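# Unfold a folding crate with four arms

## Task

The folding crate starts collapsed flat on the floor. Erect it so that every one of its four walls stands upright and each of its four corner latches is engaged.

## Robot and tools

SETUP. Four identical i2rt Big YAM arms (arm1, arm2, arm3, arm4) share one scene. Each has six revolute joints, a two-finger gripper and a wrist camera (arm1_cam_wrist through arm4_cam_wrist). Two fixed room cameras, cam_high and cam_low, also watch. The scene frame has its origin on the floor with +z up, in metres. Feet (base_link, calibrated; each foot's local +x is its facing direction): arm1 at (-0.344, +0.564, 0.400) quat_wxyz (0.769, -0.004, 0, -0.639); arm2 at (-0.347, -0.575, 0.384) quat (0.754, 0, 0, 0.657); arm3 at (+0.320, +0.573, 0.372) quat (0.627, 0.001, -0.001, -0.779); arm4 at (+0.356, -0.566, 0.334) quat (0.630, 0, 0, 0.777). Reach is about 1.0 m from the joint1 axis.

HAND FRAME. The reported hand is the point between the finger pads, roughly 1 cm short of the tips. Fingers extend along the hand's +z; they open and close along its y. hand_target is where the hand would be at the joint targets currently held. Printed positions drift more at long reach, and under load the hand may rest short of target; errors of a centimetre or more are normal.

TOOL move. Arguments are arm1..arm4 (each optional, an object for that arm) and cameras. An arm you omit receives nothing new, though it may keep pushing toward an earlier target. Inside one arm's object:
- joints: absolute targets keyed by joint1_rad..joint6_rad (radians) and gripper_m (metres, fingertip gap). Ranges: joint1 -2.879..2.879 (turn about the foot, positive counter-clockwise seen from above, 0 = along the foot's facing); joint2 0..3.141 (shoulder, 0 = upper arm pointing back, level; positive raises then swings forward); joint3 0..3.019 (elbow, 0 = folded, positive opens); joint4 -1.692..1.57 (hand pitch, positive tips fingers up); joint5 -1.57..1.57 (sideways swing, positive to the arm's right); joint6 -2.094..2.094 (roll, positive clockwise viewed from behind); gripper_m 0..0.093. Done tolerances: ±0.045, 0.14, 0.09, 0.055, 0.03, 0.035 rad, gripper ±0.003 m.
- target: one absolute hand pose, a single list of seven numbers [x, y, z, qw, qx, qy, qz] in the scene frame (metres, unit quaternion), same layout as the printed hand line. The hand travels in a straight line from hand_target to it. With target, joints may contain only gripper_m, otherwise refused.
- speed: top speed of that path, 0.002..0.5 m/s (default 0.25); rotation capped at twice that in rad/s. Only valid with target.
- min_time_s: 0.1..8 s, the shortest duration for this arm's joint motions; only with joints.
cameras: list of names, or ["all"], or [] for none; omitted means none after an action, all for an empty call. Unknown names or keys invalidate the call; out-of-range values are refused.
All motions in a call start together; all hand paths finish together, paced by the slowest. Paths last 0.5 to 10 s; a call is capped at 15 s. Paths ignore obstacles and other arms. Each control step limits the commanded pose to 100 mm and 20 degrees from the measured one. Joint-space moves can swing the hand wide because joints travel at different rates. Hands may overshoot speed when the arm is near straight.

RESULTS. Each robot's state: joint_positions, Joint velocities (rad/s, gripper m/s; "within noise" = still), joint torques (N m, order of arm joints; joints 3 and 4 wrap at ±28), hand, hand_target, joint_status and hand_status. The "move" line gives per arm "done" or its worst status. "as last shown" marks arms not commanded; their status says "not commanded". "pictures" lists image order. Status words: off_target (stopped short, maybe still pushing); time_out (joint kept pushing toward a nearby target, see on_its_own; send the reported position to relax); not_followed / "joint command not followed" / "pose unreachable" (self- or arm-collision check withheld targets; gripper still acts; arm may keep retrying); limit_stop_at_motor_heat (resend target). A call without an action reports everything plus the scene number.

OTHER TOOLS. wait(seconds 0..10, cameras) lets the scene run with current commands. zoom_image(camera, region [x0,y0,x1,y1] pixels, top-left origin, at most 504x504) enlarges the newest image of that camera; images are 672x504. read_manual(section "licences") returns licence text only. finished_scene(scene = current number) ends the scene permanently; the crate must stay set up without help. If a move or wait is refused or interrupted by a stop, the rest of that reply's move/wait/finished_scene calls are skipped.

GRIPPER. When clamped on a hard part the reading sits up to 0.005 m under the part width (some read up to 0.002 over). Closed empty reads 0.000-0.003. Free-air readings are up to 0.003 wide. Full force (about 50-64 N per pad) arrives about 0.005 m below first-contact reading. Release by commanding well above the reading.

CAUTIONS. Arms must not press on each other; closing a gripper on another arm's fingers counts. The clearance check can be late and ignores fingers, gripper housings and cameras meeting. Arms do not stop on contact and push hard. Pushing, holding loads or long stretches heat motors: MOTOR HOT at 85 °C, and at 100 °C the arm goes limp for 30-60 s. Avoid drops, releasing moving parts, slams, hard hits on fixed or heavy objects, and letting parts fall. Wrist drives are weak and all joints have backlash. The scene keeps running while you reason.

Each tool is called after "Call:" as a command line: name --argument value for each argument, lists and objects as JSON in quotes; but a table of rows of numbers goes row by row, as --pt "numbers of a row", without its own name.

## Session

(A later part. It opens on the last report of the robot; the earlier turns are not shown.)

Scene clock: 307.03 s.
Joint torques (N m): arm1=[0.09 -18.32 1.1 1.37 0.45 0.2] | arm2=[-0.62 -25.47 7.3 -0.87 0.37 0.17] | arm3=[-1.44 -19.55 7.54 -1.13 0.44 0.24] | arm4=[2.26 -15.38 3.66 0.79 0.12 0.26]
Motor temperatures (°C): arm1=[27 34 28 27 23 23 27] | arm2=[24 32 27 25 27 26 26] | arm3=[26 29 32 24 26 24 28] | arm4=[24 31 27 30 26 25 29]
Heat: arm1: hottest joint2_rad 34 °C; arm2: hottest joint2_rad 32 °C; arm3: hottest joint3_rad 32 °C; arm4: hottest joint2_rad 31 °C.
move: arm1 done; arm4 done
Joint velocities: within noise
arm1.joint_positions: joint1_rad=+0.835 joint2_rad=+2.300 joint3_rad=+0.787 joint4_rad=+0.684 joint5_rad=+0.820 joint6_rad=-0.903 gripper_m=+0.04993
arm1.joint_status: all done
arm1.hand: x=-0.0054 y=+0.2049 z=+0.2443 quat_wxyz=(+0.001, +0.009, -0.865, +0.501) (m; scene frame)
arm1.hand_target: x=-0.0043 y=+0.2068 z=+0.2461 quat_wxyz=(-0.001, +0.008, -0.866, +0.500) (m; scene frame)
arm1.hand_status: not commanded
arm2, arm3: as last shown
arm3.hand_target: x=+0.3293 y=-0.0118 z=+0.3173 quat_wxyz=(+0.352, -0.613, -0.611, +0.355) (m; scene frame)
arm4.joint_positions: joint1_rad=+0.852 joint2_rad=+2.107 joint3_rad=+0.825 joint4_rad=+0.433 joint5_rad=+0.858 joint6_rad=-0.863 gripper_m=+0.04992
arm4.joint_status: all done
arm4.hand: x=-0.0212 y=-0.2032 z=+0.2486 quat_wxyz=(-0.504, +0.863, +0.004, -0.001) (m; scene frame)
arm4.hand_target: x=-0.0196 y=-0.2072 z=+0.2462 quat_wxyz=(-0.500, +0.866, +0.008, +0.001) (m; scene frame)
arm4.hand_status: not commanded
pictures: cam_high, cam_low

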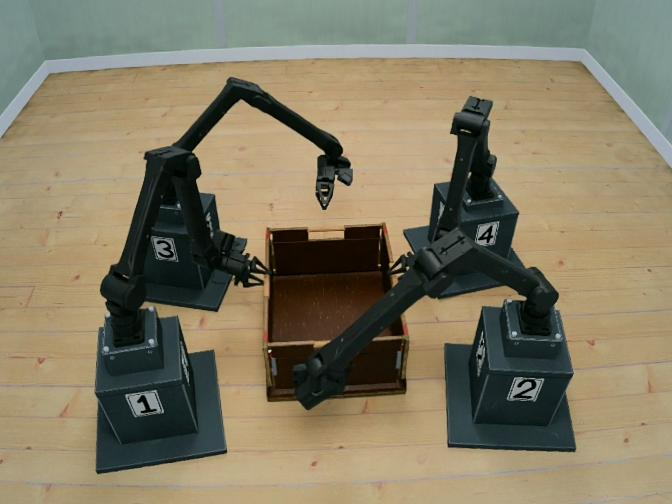

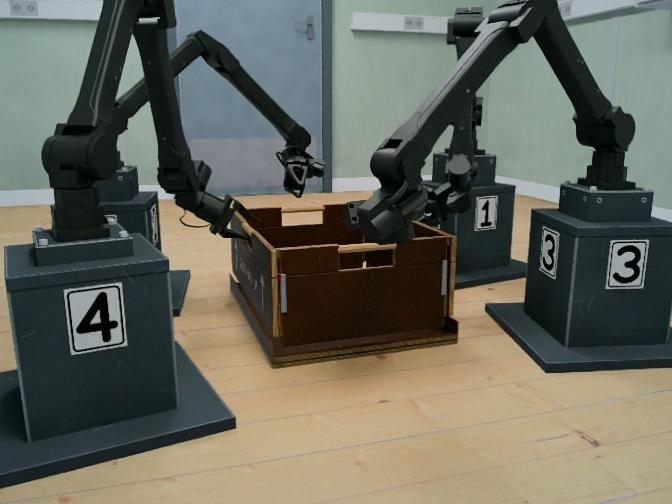

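Call:
move --arm1 '{"target": [-0.004, 0.312, 0.306, 0, 0, 0.86603, -0.5], "speed": 0.2}' --arm4 '{"target": [-0.019, -0.312, 0.306, -0.5, 0.86603, 0, 0], "speed": 0.2}'

Call:
move --arm2 '{"target": [-0.21, -0.11, 0.31, 0, 0.70711, -0.70711, 0], "speed": 0.3, "joints": {"gripper_m": 0.0}}' --arm3 '{"target": [0.165, 0.11, 0.31, 0, 0.70711, 0.70711, 0], "speed": 0.3, "joints": {"gripper_m": 0.0}}' --cameras '["arm2_cam_wrist", "arm3_cam_wrist", "cam_high", "cam_low"]'

Scene clock: 315.67 s.
Joint torques (N m): arm1=[0.44 -16.03 2.29 1.02 0.75 0.27] | arm2=[-0.56 -25.41 7.31 -0.87 0.36 0.17] | arm3=[-0.67 -19.66 7.62 -1.09 0.45 0.29] | arm4=[2.2 -13.27 5.65 0.21 0.45 0.4]
Motor temperatures (°C): arm1=[27 33 28 27 23 23 26] | arm2=[24 32 27 25 27 26 25] | arm3=[26 28 32 24 26 24 27] | arm4=[24 31 27 30 26 25 28]
Heat: arm1: hottest joint2_rad 33 °C; arm2: hottest joint2_rad 32 °C; arm3: hottest joint3_rad 32 °C; arm4: hottest joint2_rad 31 °C.
move: arm1 done; arm4 done
Joint velocities: within noise
arm1.joint_positions: joint1_rad=+1.085 joint2_rad=+2.054 joint3_rad=+0.641 joint4_rad=+0.294 joint5_rad=+0.971 joint6_rad=-0.555 gripper_m=+0.04997
arm1.joint_status: not commanded
arm1.hand: x=-0.0119 y=+0.3095 z=+0.3016 quat_wxyz=(+0.011, +0.007, -0.867, +0.499) (m; scene frame)
arm1.hand_target: x=-0.0052 y=+0.3103 z=+0.3068 quat_wxyz=(+0.001, +0.000, -0.865, +0.501) (m; scene frame)
arm1.hand_status: done (0.009 m and 1.5 deg from the pose sent, 0.124 m and 1.0 deg at the start)
arm2, arm3: as last shown
arm4.joint_positions: joint1_rad=+1.083 joint2_rad=+1.871 joint3_rad=+0.721 joint4_rad=+0.012 joint5_rad=+0.988 joint6_rad=-0.528 gripper_m=+0.04995
arm4.joint_status: not commanded
arm4.hand: x=-0.0131 y=-0.3086 z=+0.3040 quat_wxyz=(-0.500, +0.866, +0.005, +0.008) (m; scene frame)
arm4.hand_target: x=-0.0167 y=-0.3092 z=+0.3064 quat_wxyz=(-0.501, +0.865, -0.002, +0.003) (m; scene frame)
arm4.hand_status: done (0.007 m and 1.1 deg from the pose sent, 0.123 m and 0.8 deg at the start)
pictures: none

Scene clock: 318.43 s.
Joint torques (N m): arm1=[0.73 -16.85 2.28 0.96 0.74 0.3] | arm2=[0.03 -20.07 5.29 -0.05 -0.13 -0.1] | arm3=[-0.79 -16.62 4.56 -0.05 -0.05 -0.05] | arm4=[2.02 -13.27 5.65 0.27 0.45 0.4]
Motor temperatures (°C): arm1=[27 33 28 27 23 23 26] | arm2=[24 32 27 25 27 26 25] | arm3=[26 28 32 24 26 23 27] | arm4=[24 31 27 30 26 25 28]
Heat: arm1: hottest joint2_rad 33 °C; arm2: hottest joint2_rad 32 °C; arm3: hottest joint3_rad 32 °C; arm4: hottest joint2_rad 31 °C.
move: arm2 off_target; arm3 done
Joint velocities: within noise
arm1: as last shown
arm1.joint_positions: joint1_rad=+1.085 joint2_rad=+2.054 joint3_rad=+0.641 joint4_rad=+0.294 joint5_rad=+0.971 joint6_rad=-0.554 gripper_m=+0.04997
arm1.hand: x=-0.0119 y=+0.3095 z=+0.3016 quat_wxyz=(+0.011, +0.006, -0.867, +0.499) (m; scene frame)
arm2.joint_positions: joint1_rad=-0.141 joint2_rad=+1.979 joint3_rad=+1.111 joint4_rad=-0.732 joint5_rad=+0.004 joint6_rad=-0.268 gripper_m=+0.00068
arm2.joint_status: all done
arm2.hand: x=-0.2156 y=-0.1194 z=+0.2961 quat_wxyz=(+0.012, +0.704, -0.710, +0.009) (m; scene frame)
arm2.hand_target: x=-0.2166 y=-0.1119 z=+0.3104 quat_wxyz=(+0.001, +0.709, -0.706, +0.002) (m; scene frame)
arm2.hand_status: off_target (0.018 m and 1.8 deg from the pose sent, 0.202 m and 61.1 deg at the start)
arm3.joint_positions: joint1_rad=-0.098 joint2_rad=+1.943 joint3_rad=+1.142 joint4_rad=-0.767 joint5_rad=+0.008 joint6_rad=-0.304 gripper_m=+0.00050
arm3.joint_status: all done
arm3.hand: x=+0.1678 y=+0.1084 z=+0.3075 quat_wxyz=(+0.002, -0.710, -0.704, +0.002) (m; scene frame)
arm3.hand_target: x=+0.1694 y=+0.1121 z=+0.3109 quat_wxyz=(+0.002, -0.707, -0.707, -0.001) (m; scene frame)
arm3.hand_status: done (0.004 m and 0.6 deg from the pose sent, 0.197 m and 60.6 deg at the start)
arm4.joint_positions: joint1_rad=+1.079 joint2_rad=+1.871 joint3_rad=+0.721 joint4_rad=+0.012 joint5_rad=+0.988 joint6_rad=-0.528 gripper_m=+0.04995
arm4.joint_status: not commanded
arm4.hand: x=-0.0119 y=-0.3069 z=+0.3040 quat_wxyz=(-0.500, +0.866, +0.003, +0.009) (m; scene frame)
arm4.hand_target: x=-0.0155 y=-0.3075 z=+0.3065 quat_wxyz=(-0.501, +0.865, -0.003, +0.004) (m; scene frame)
arm4.hand_status: not commanded
pictures: arm2_cam_wrist, arm3_cam_wrist, cam_high, cam_low

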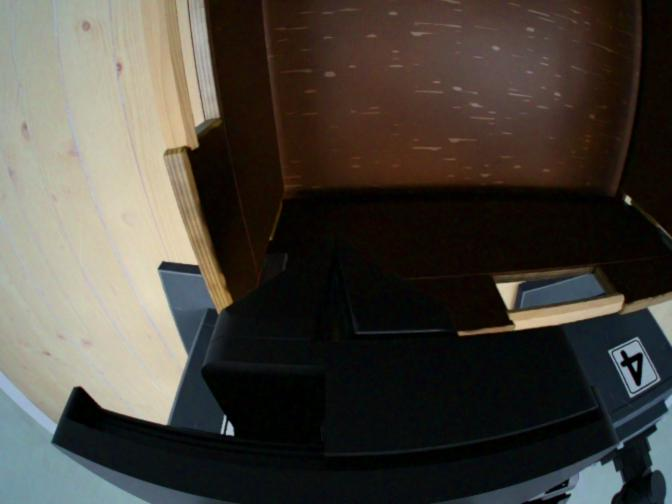

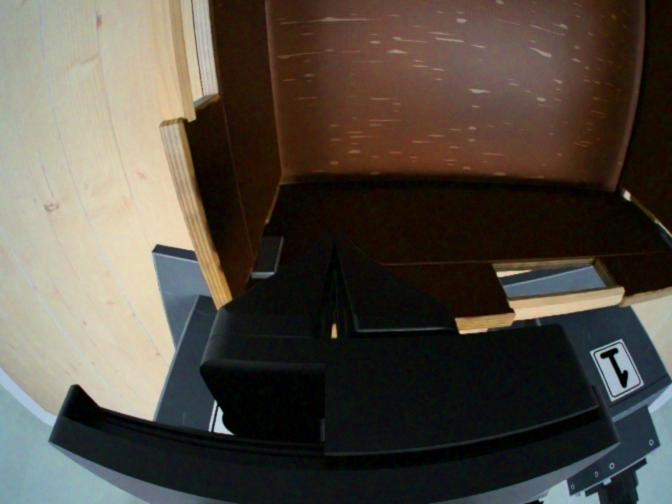

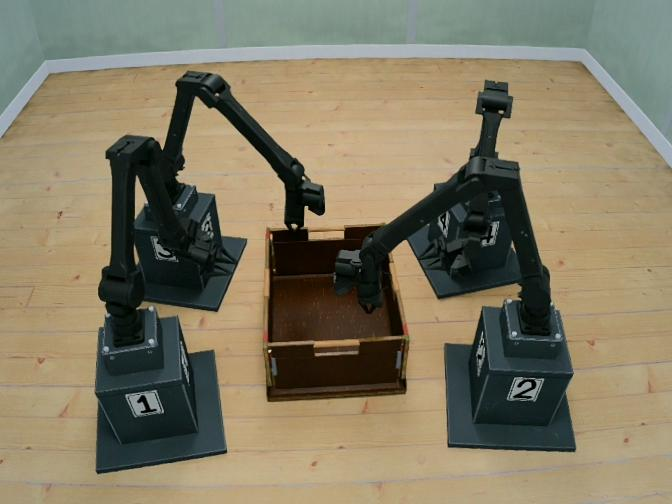

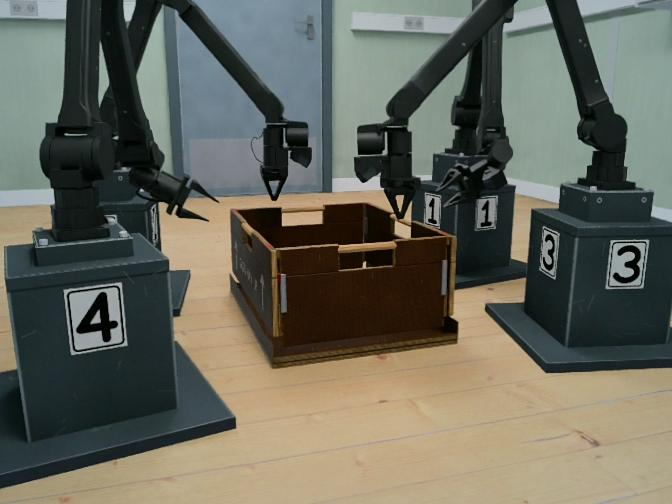

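Call:
zoom_image --camera "arm3_cam_wrist" --region '[180, 160, 340, 320]'

Call:
zoom_image --camera "arm2_cam_wrist" --region '[180, 160, 340, 320]'

Call:
zoom_image --camera "arm3_cam_wrist" --region '[560, 160, 672, 300]'

Call:
zoom_image --camera "arm2_cam_wrist" --region '[560, 160, 672, 300]'

Call:
zoom_image --camera "cam_high" --region '[250, 210, 420, 410]'

Scaled by 3.150 from the camera's 672x504 image, which has a finer 960x720 frame.

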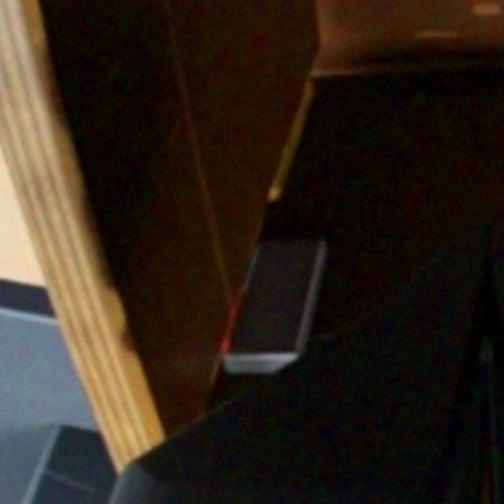

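Scaled by 3.150 from the camera's 672x504 image, which has a finer 960x720 frame.

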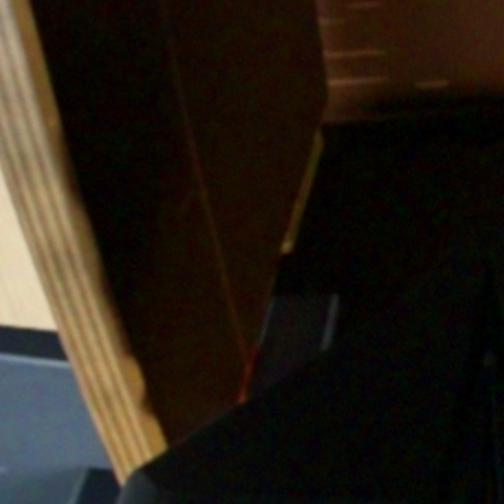

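Scaled by 3.600 from the camera's 672x504 image, which has a finer 960x720 frame.

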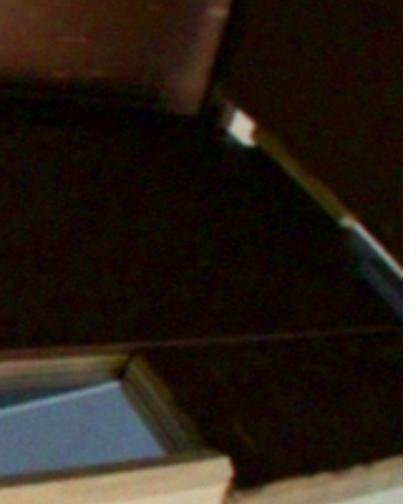

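Scaled by 3.600 from the camera's 672x504 image, which has a finer 960x720 frame.

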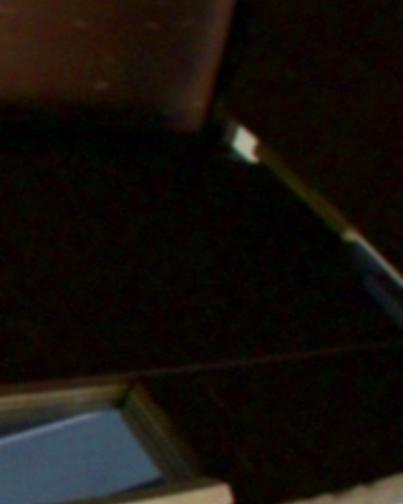

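Scaled by 2.520 from the camera's 672x504 image, which has a finer 960x720 frame.

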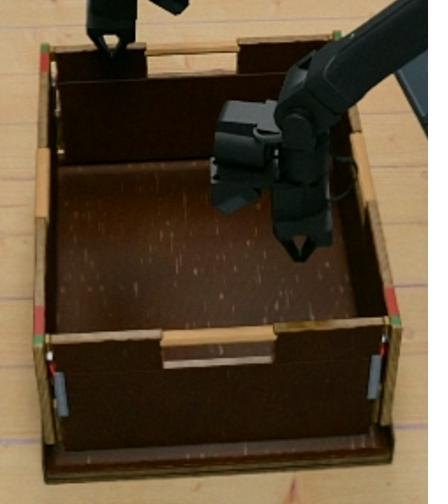

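Call:
move --arm2 '{"target": [-0.30, -0.30, 0.60, 0, 0.70711, -0.70711, 0], "speed": 0.45}' --arm3 '{"target": [0.27, 0.30, 0.60, 0, 0.70711, 0.70711, 0], "speed": 0.45}'

Call:
move --arm1 '{"target": [-0.21, 0.11, 0.32, 0, 0.70711, 0.70711, 0], "speed": 0.4, "joints": {"gripper_m": 0.0}}' --arm4 '{"target": [0.165, -0.11, 0.32, 0, 0.70711, -0.70711, 0], "speed": 0.4, "joints": {"gripper_m": 0.0}}' --cameras '["arm1_cam_wrist", "arm4_cam_wrist", "cam_high", "cam_low"]'

Call:
zoom_image --camera "arm1_cam_wrist" --region '[180, 160, 340, 320]'

Call:
zoom_image --camera "arm4_cam_wrist" --region '[180, 160, 340, 320]'

Call:
zoom_image --camera "cam_high" --region '[250, 210, 420, 410]'

Call:
zoom_image --camera "cam_low" --region '[220, 190, 470, 370]'

Scene clock: 330.60 s.
Joint torques (N m): arm1=[0.26 -16.21 2.41 0.81 0.77 0.3] | arm2=[0.73 -6.77 10.45 -0.06 -0.06 0.11] | arm3=[0.21 -6.59 11.18 -0.21 0.04 0.15] | arm4=[2.08 -13.27 5.65 0.27 0.45 0.4]
Motor temperatures (°C): arm1=[27 33 28 27 23 23 26] | arm2=[24 30 27 25 27 26 26] | arm3=[26 28 31 24 26 23 28] | arm4=[24 30 27 30 26 25 28]
Heat: arm1: hottest joint2_rad 33 °C; arm2: hottest joint2_rad 30 °C; arm3: hottest joint3_rad 31 °C; arm4: hottest joint2_rad 30 °C.
move: arm2 off_target; arm3 off_target
Joint velocities: within noise
arm1, arm4: as last shown
arm2.joint_positions: joint1_rad=-0.045 joint2_rad=+1.074 joint3_rad=+0.943 joint4_rad=-1.476 joint5_rad=+0.002 joint6_rad=-0.191 gripper_m=+0.00068
arm2.joint_status: not commanded
arm2.hand: x=-0.2973 y=-0.3092 z=+0.5821 quat_wxyz=(+0.014, +0.711, -0.703, +0.012) (m; scene frame)
arm2.hand_target: x=-0.2977 y=-0.2974 z=+0.6006 quat_wxyz=(-0.002, +0.710, -0.704, +0.000) (m; scene frame)
arm2.hand_status: off_target (0.020 m and 2.2 deg from the pose sent, 0.363 m and 1.8 deg at the start; pose on its path clipped on 18 of 56 steps)
arm3.joint_positions: joint1_rad=+0.023 joint2_rad=+1.065 joint3_rad=+0.966 joint4_rad=-1.511 joint5_rad=+0.006 joint6_rad=-0.198 gripper_m=+0.00050
arm3.joint_status: not commanded
arm3.hand: x=+0.2670 y=+0.3106 z=+0.5804 quat_wxyz=(+0.013, -0.705, -0.709, -0.016) (m; scene frame)
arm3.hand_target: x=+0.2683 y=+0.2979 z=+0.6002 quat_wxyz=(+0.000, -0.704, -0.710, +0.001) (m; scene frame)
arm3.hand_status: off_target (0.022 m and 2.3 deg from the pose sent, 0.364 m and 0.6 deg at the start; pose on its path clipped on 15 of 56 steps)
pictures: none

Scene clock: 333.90 s.
Joint torques (N m): arm1=[0.44 -16.5 8.25 0.18 0.09 0.21] | arm2=[0.73 -6.77 10.44 -0.08 -0.06 0.07] | arm3=[0.91 -6.12 11.15 -0.24 0.04 0.15] | arm4=[1.9 -13.74 11.25 -0.53 -0.14 0.29]
Motor temperatures (°C): arm1=[27 33 28 27 23 23 26] | arm2=[24 30 27 25 27 26 26] | arm3=[26 28 31 24 26 23 28] | arm4=[24 30 27 30 26 25 28]
Heat: arm1: hottest joint2_rad 33 °C; arm2: hottest joint2_rad 30 °C; arm3: hottest joint3_rad 31 °C; arm4: hottest joint2_rad 30 °C.
move: arm1 off_target; arm4 off_target
Joint velocities: within noise
arm1.joint_positions: joint1_rad=+0.106 joint2_rad=+1.935 joint3_rad=+1.045 joint4_rad=-0.703 joint5_rad=-0.024 joint6_rad=+0.275 gripper_m=+0.00071
arm1.joint_status: all done
arm1.hand: x=-0.2104 y=+0.1290 z=+0.3172 quat_wxyz=(+0.004, -0.701, -0.713, -0.012) (m; scene frame)
arm1.hand_target: x=-0.2055 y=+0.1133 z=+0.3200 quat_wxyz=(-0.004, -0.707, -0.708, -0.008) (m; scene frame)
arm1.hand_status: off_target (0.019 m and 1.7 deg from the pose sent, 0.282 m and 105.0 deg at the start)
arm2: as last shown
arm2.joint_positions: joint1_rad=-0.045 joint2_rad=+1.074 joint3_rad=+0.943 joint4_rad=-1.476 joint5_rad=+0.002 joint6_rad=-0.190 gripper_m=+0.00068
arm2.hand: x=-0.2973 y=-0.3092 z=+0.5821 quat_wxyz=(+0.014, +0.710, -0.704, +0.012) (m; scene frame)
arm3.joint_positions: joint1_rad=+0.019 joint2_rad=+1.065 joint3_rad=+0.966 joint4_rad=-1.511 joint5_rad=+0.006 joint6_rad=-0.197 gripper_m=+0.00050
arm3.joint_status: not commanded
arm3.hand: x=+0.2658 y=+0.3108 z=+0.5804 quat_wxyz=(+0.013, -0.707, -0.707, -0.016) (m; scene frame)
arm3.hand_target: x=+0.2671 y=+0.2981 z=+0.6002 quat_wxyz=(+0.000, -0.706, -0.708, +0.001) (m; scene frame)
arm3.hand_status: not commanded
arm4.joint_positions: joint1_rad=+0.197 joint2_rad=+1.834 joint3_rad=+1.135 joint4_rad=-0.881 joint5_rad=-0.018 joint6_rad=+0.378 gripper_m=+0.00050
arm4.joint_status: all done
arm4.hand: x=+0.1661 y=-0.1297 z=+0.3193 quat_wxyz=(+0.010, +0.716, -0.698, +0.000) (m; scene frame)
arm4.hand_target: x=+0.1587 y=-0.1169 z=+0.3200 quat_wxyz=(+0.010, +0.711, -0.703, -0.003) (m; scene frame)
arm4.hand_status: off_target (0.020 m and 1.9 deg from the pose sent, 0.265 m and 104.9 deg at the start)
pictures: arm1_cam_wrist, arm4_cam_wrist, cam_high, cam_low

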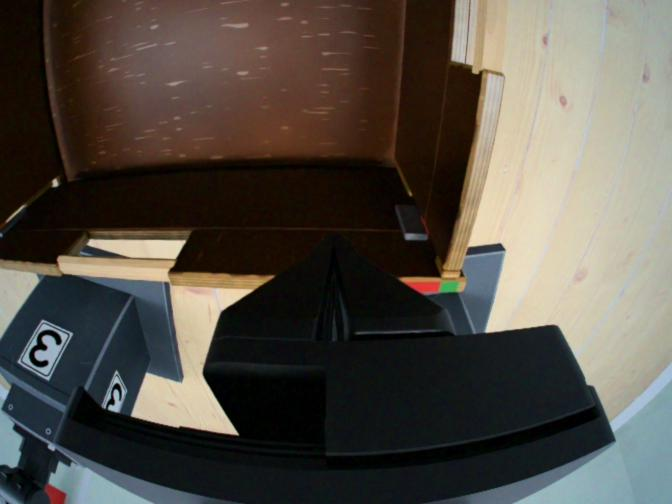

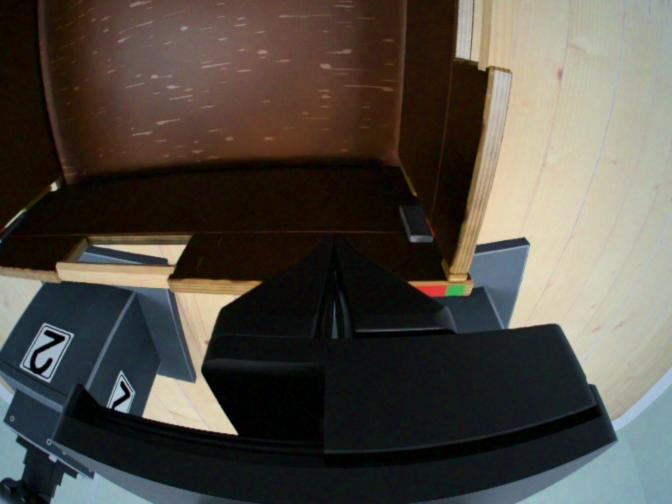

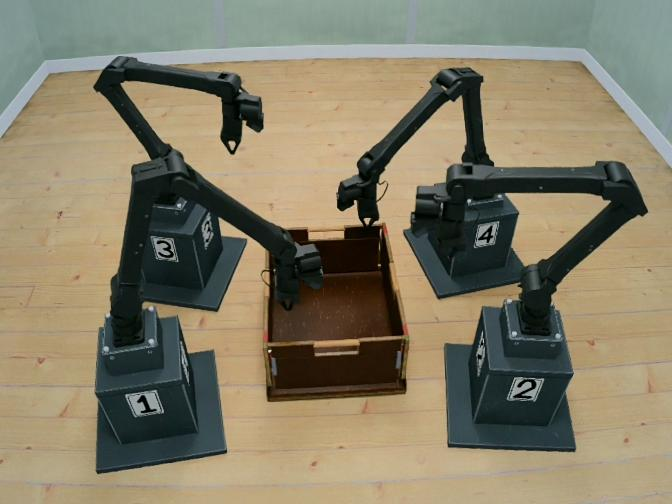

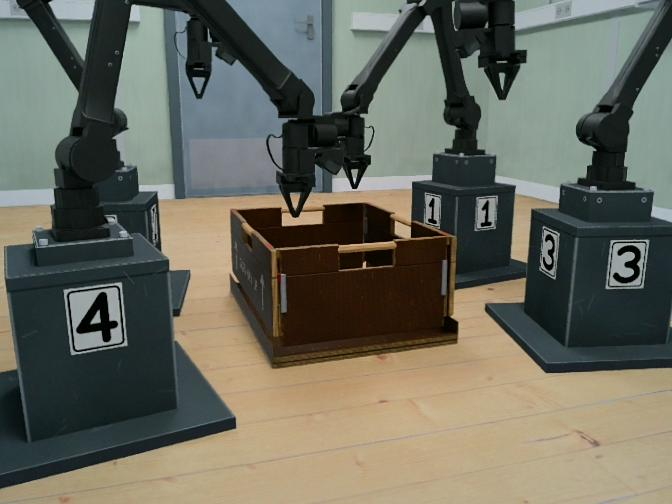

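Scaled by 3.150 from the camera's 672x504 image, which has a finer 960x720 frame.

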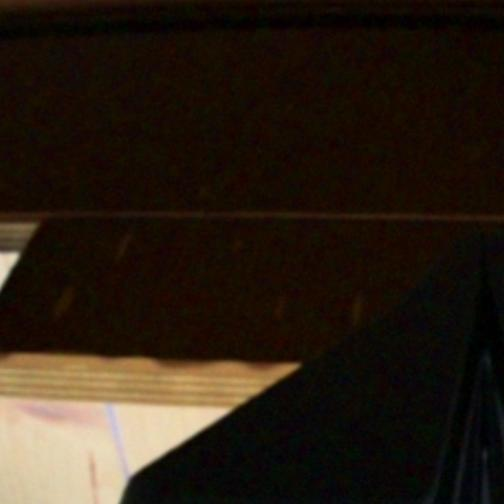

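Scaled by 3.150 from the camera's 672x504 image, which has a finer 960x720 frame.

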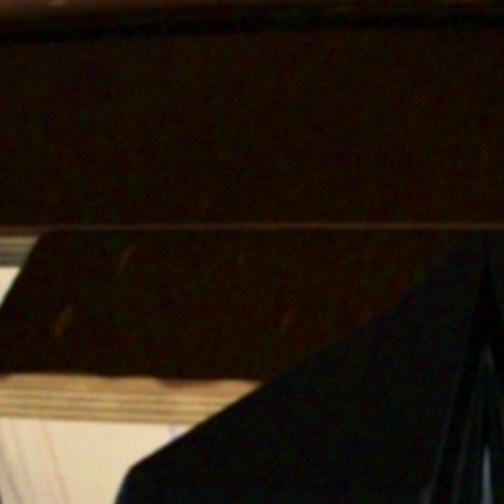

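Scaled by 2.520 from the camera's 672x504 image, which has a finer 960x720 frame.

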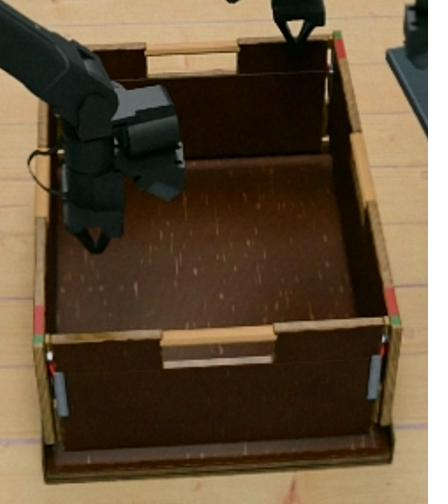

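Scaled by 2.016 from the camera's 672x504 image, which has a finer 960x720 frame.

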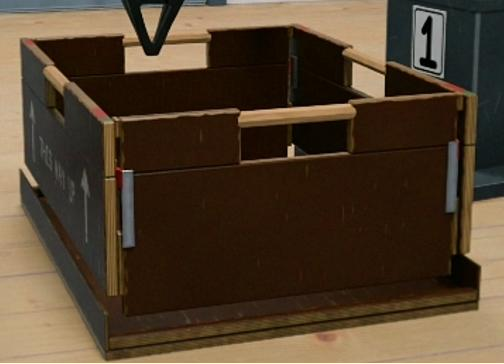

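Call:
zoom_image --camera "arm1_cam_wrist" --region '[370, 180, 500, 310]'

Call:
zoom_image --camera "arm4_cam_wrist" --region '[370, 180, 500, 310]'

Scaled by 3.877 from the camera's 672x504 image, which has a finer 960x720 frame.

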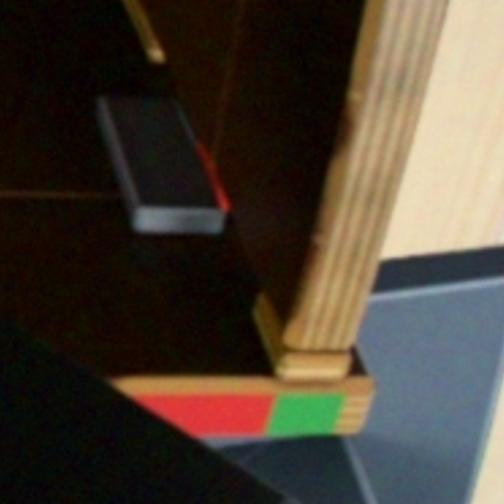

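Scaled by 3.877 from the camera's 672x504 image, which has a finer 960x720 frame.

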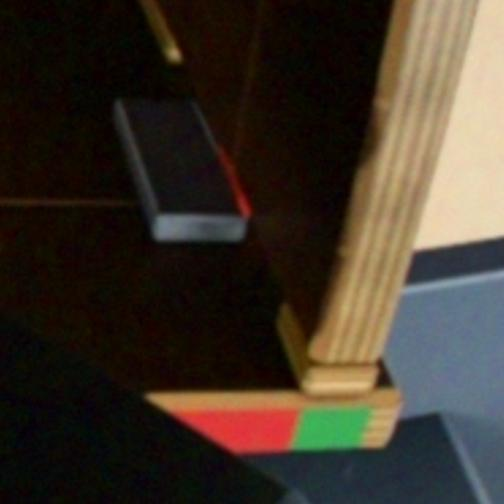

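Call:
finished_scene --scene 1

The scene is finished: the task was done.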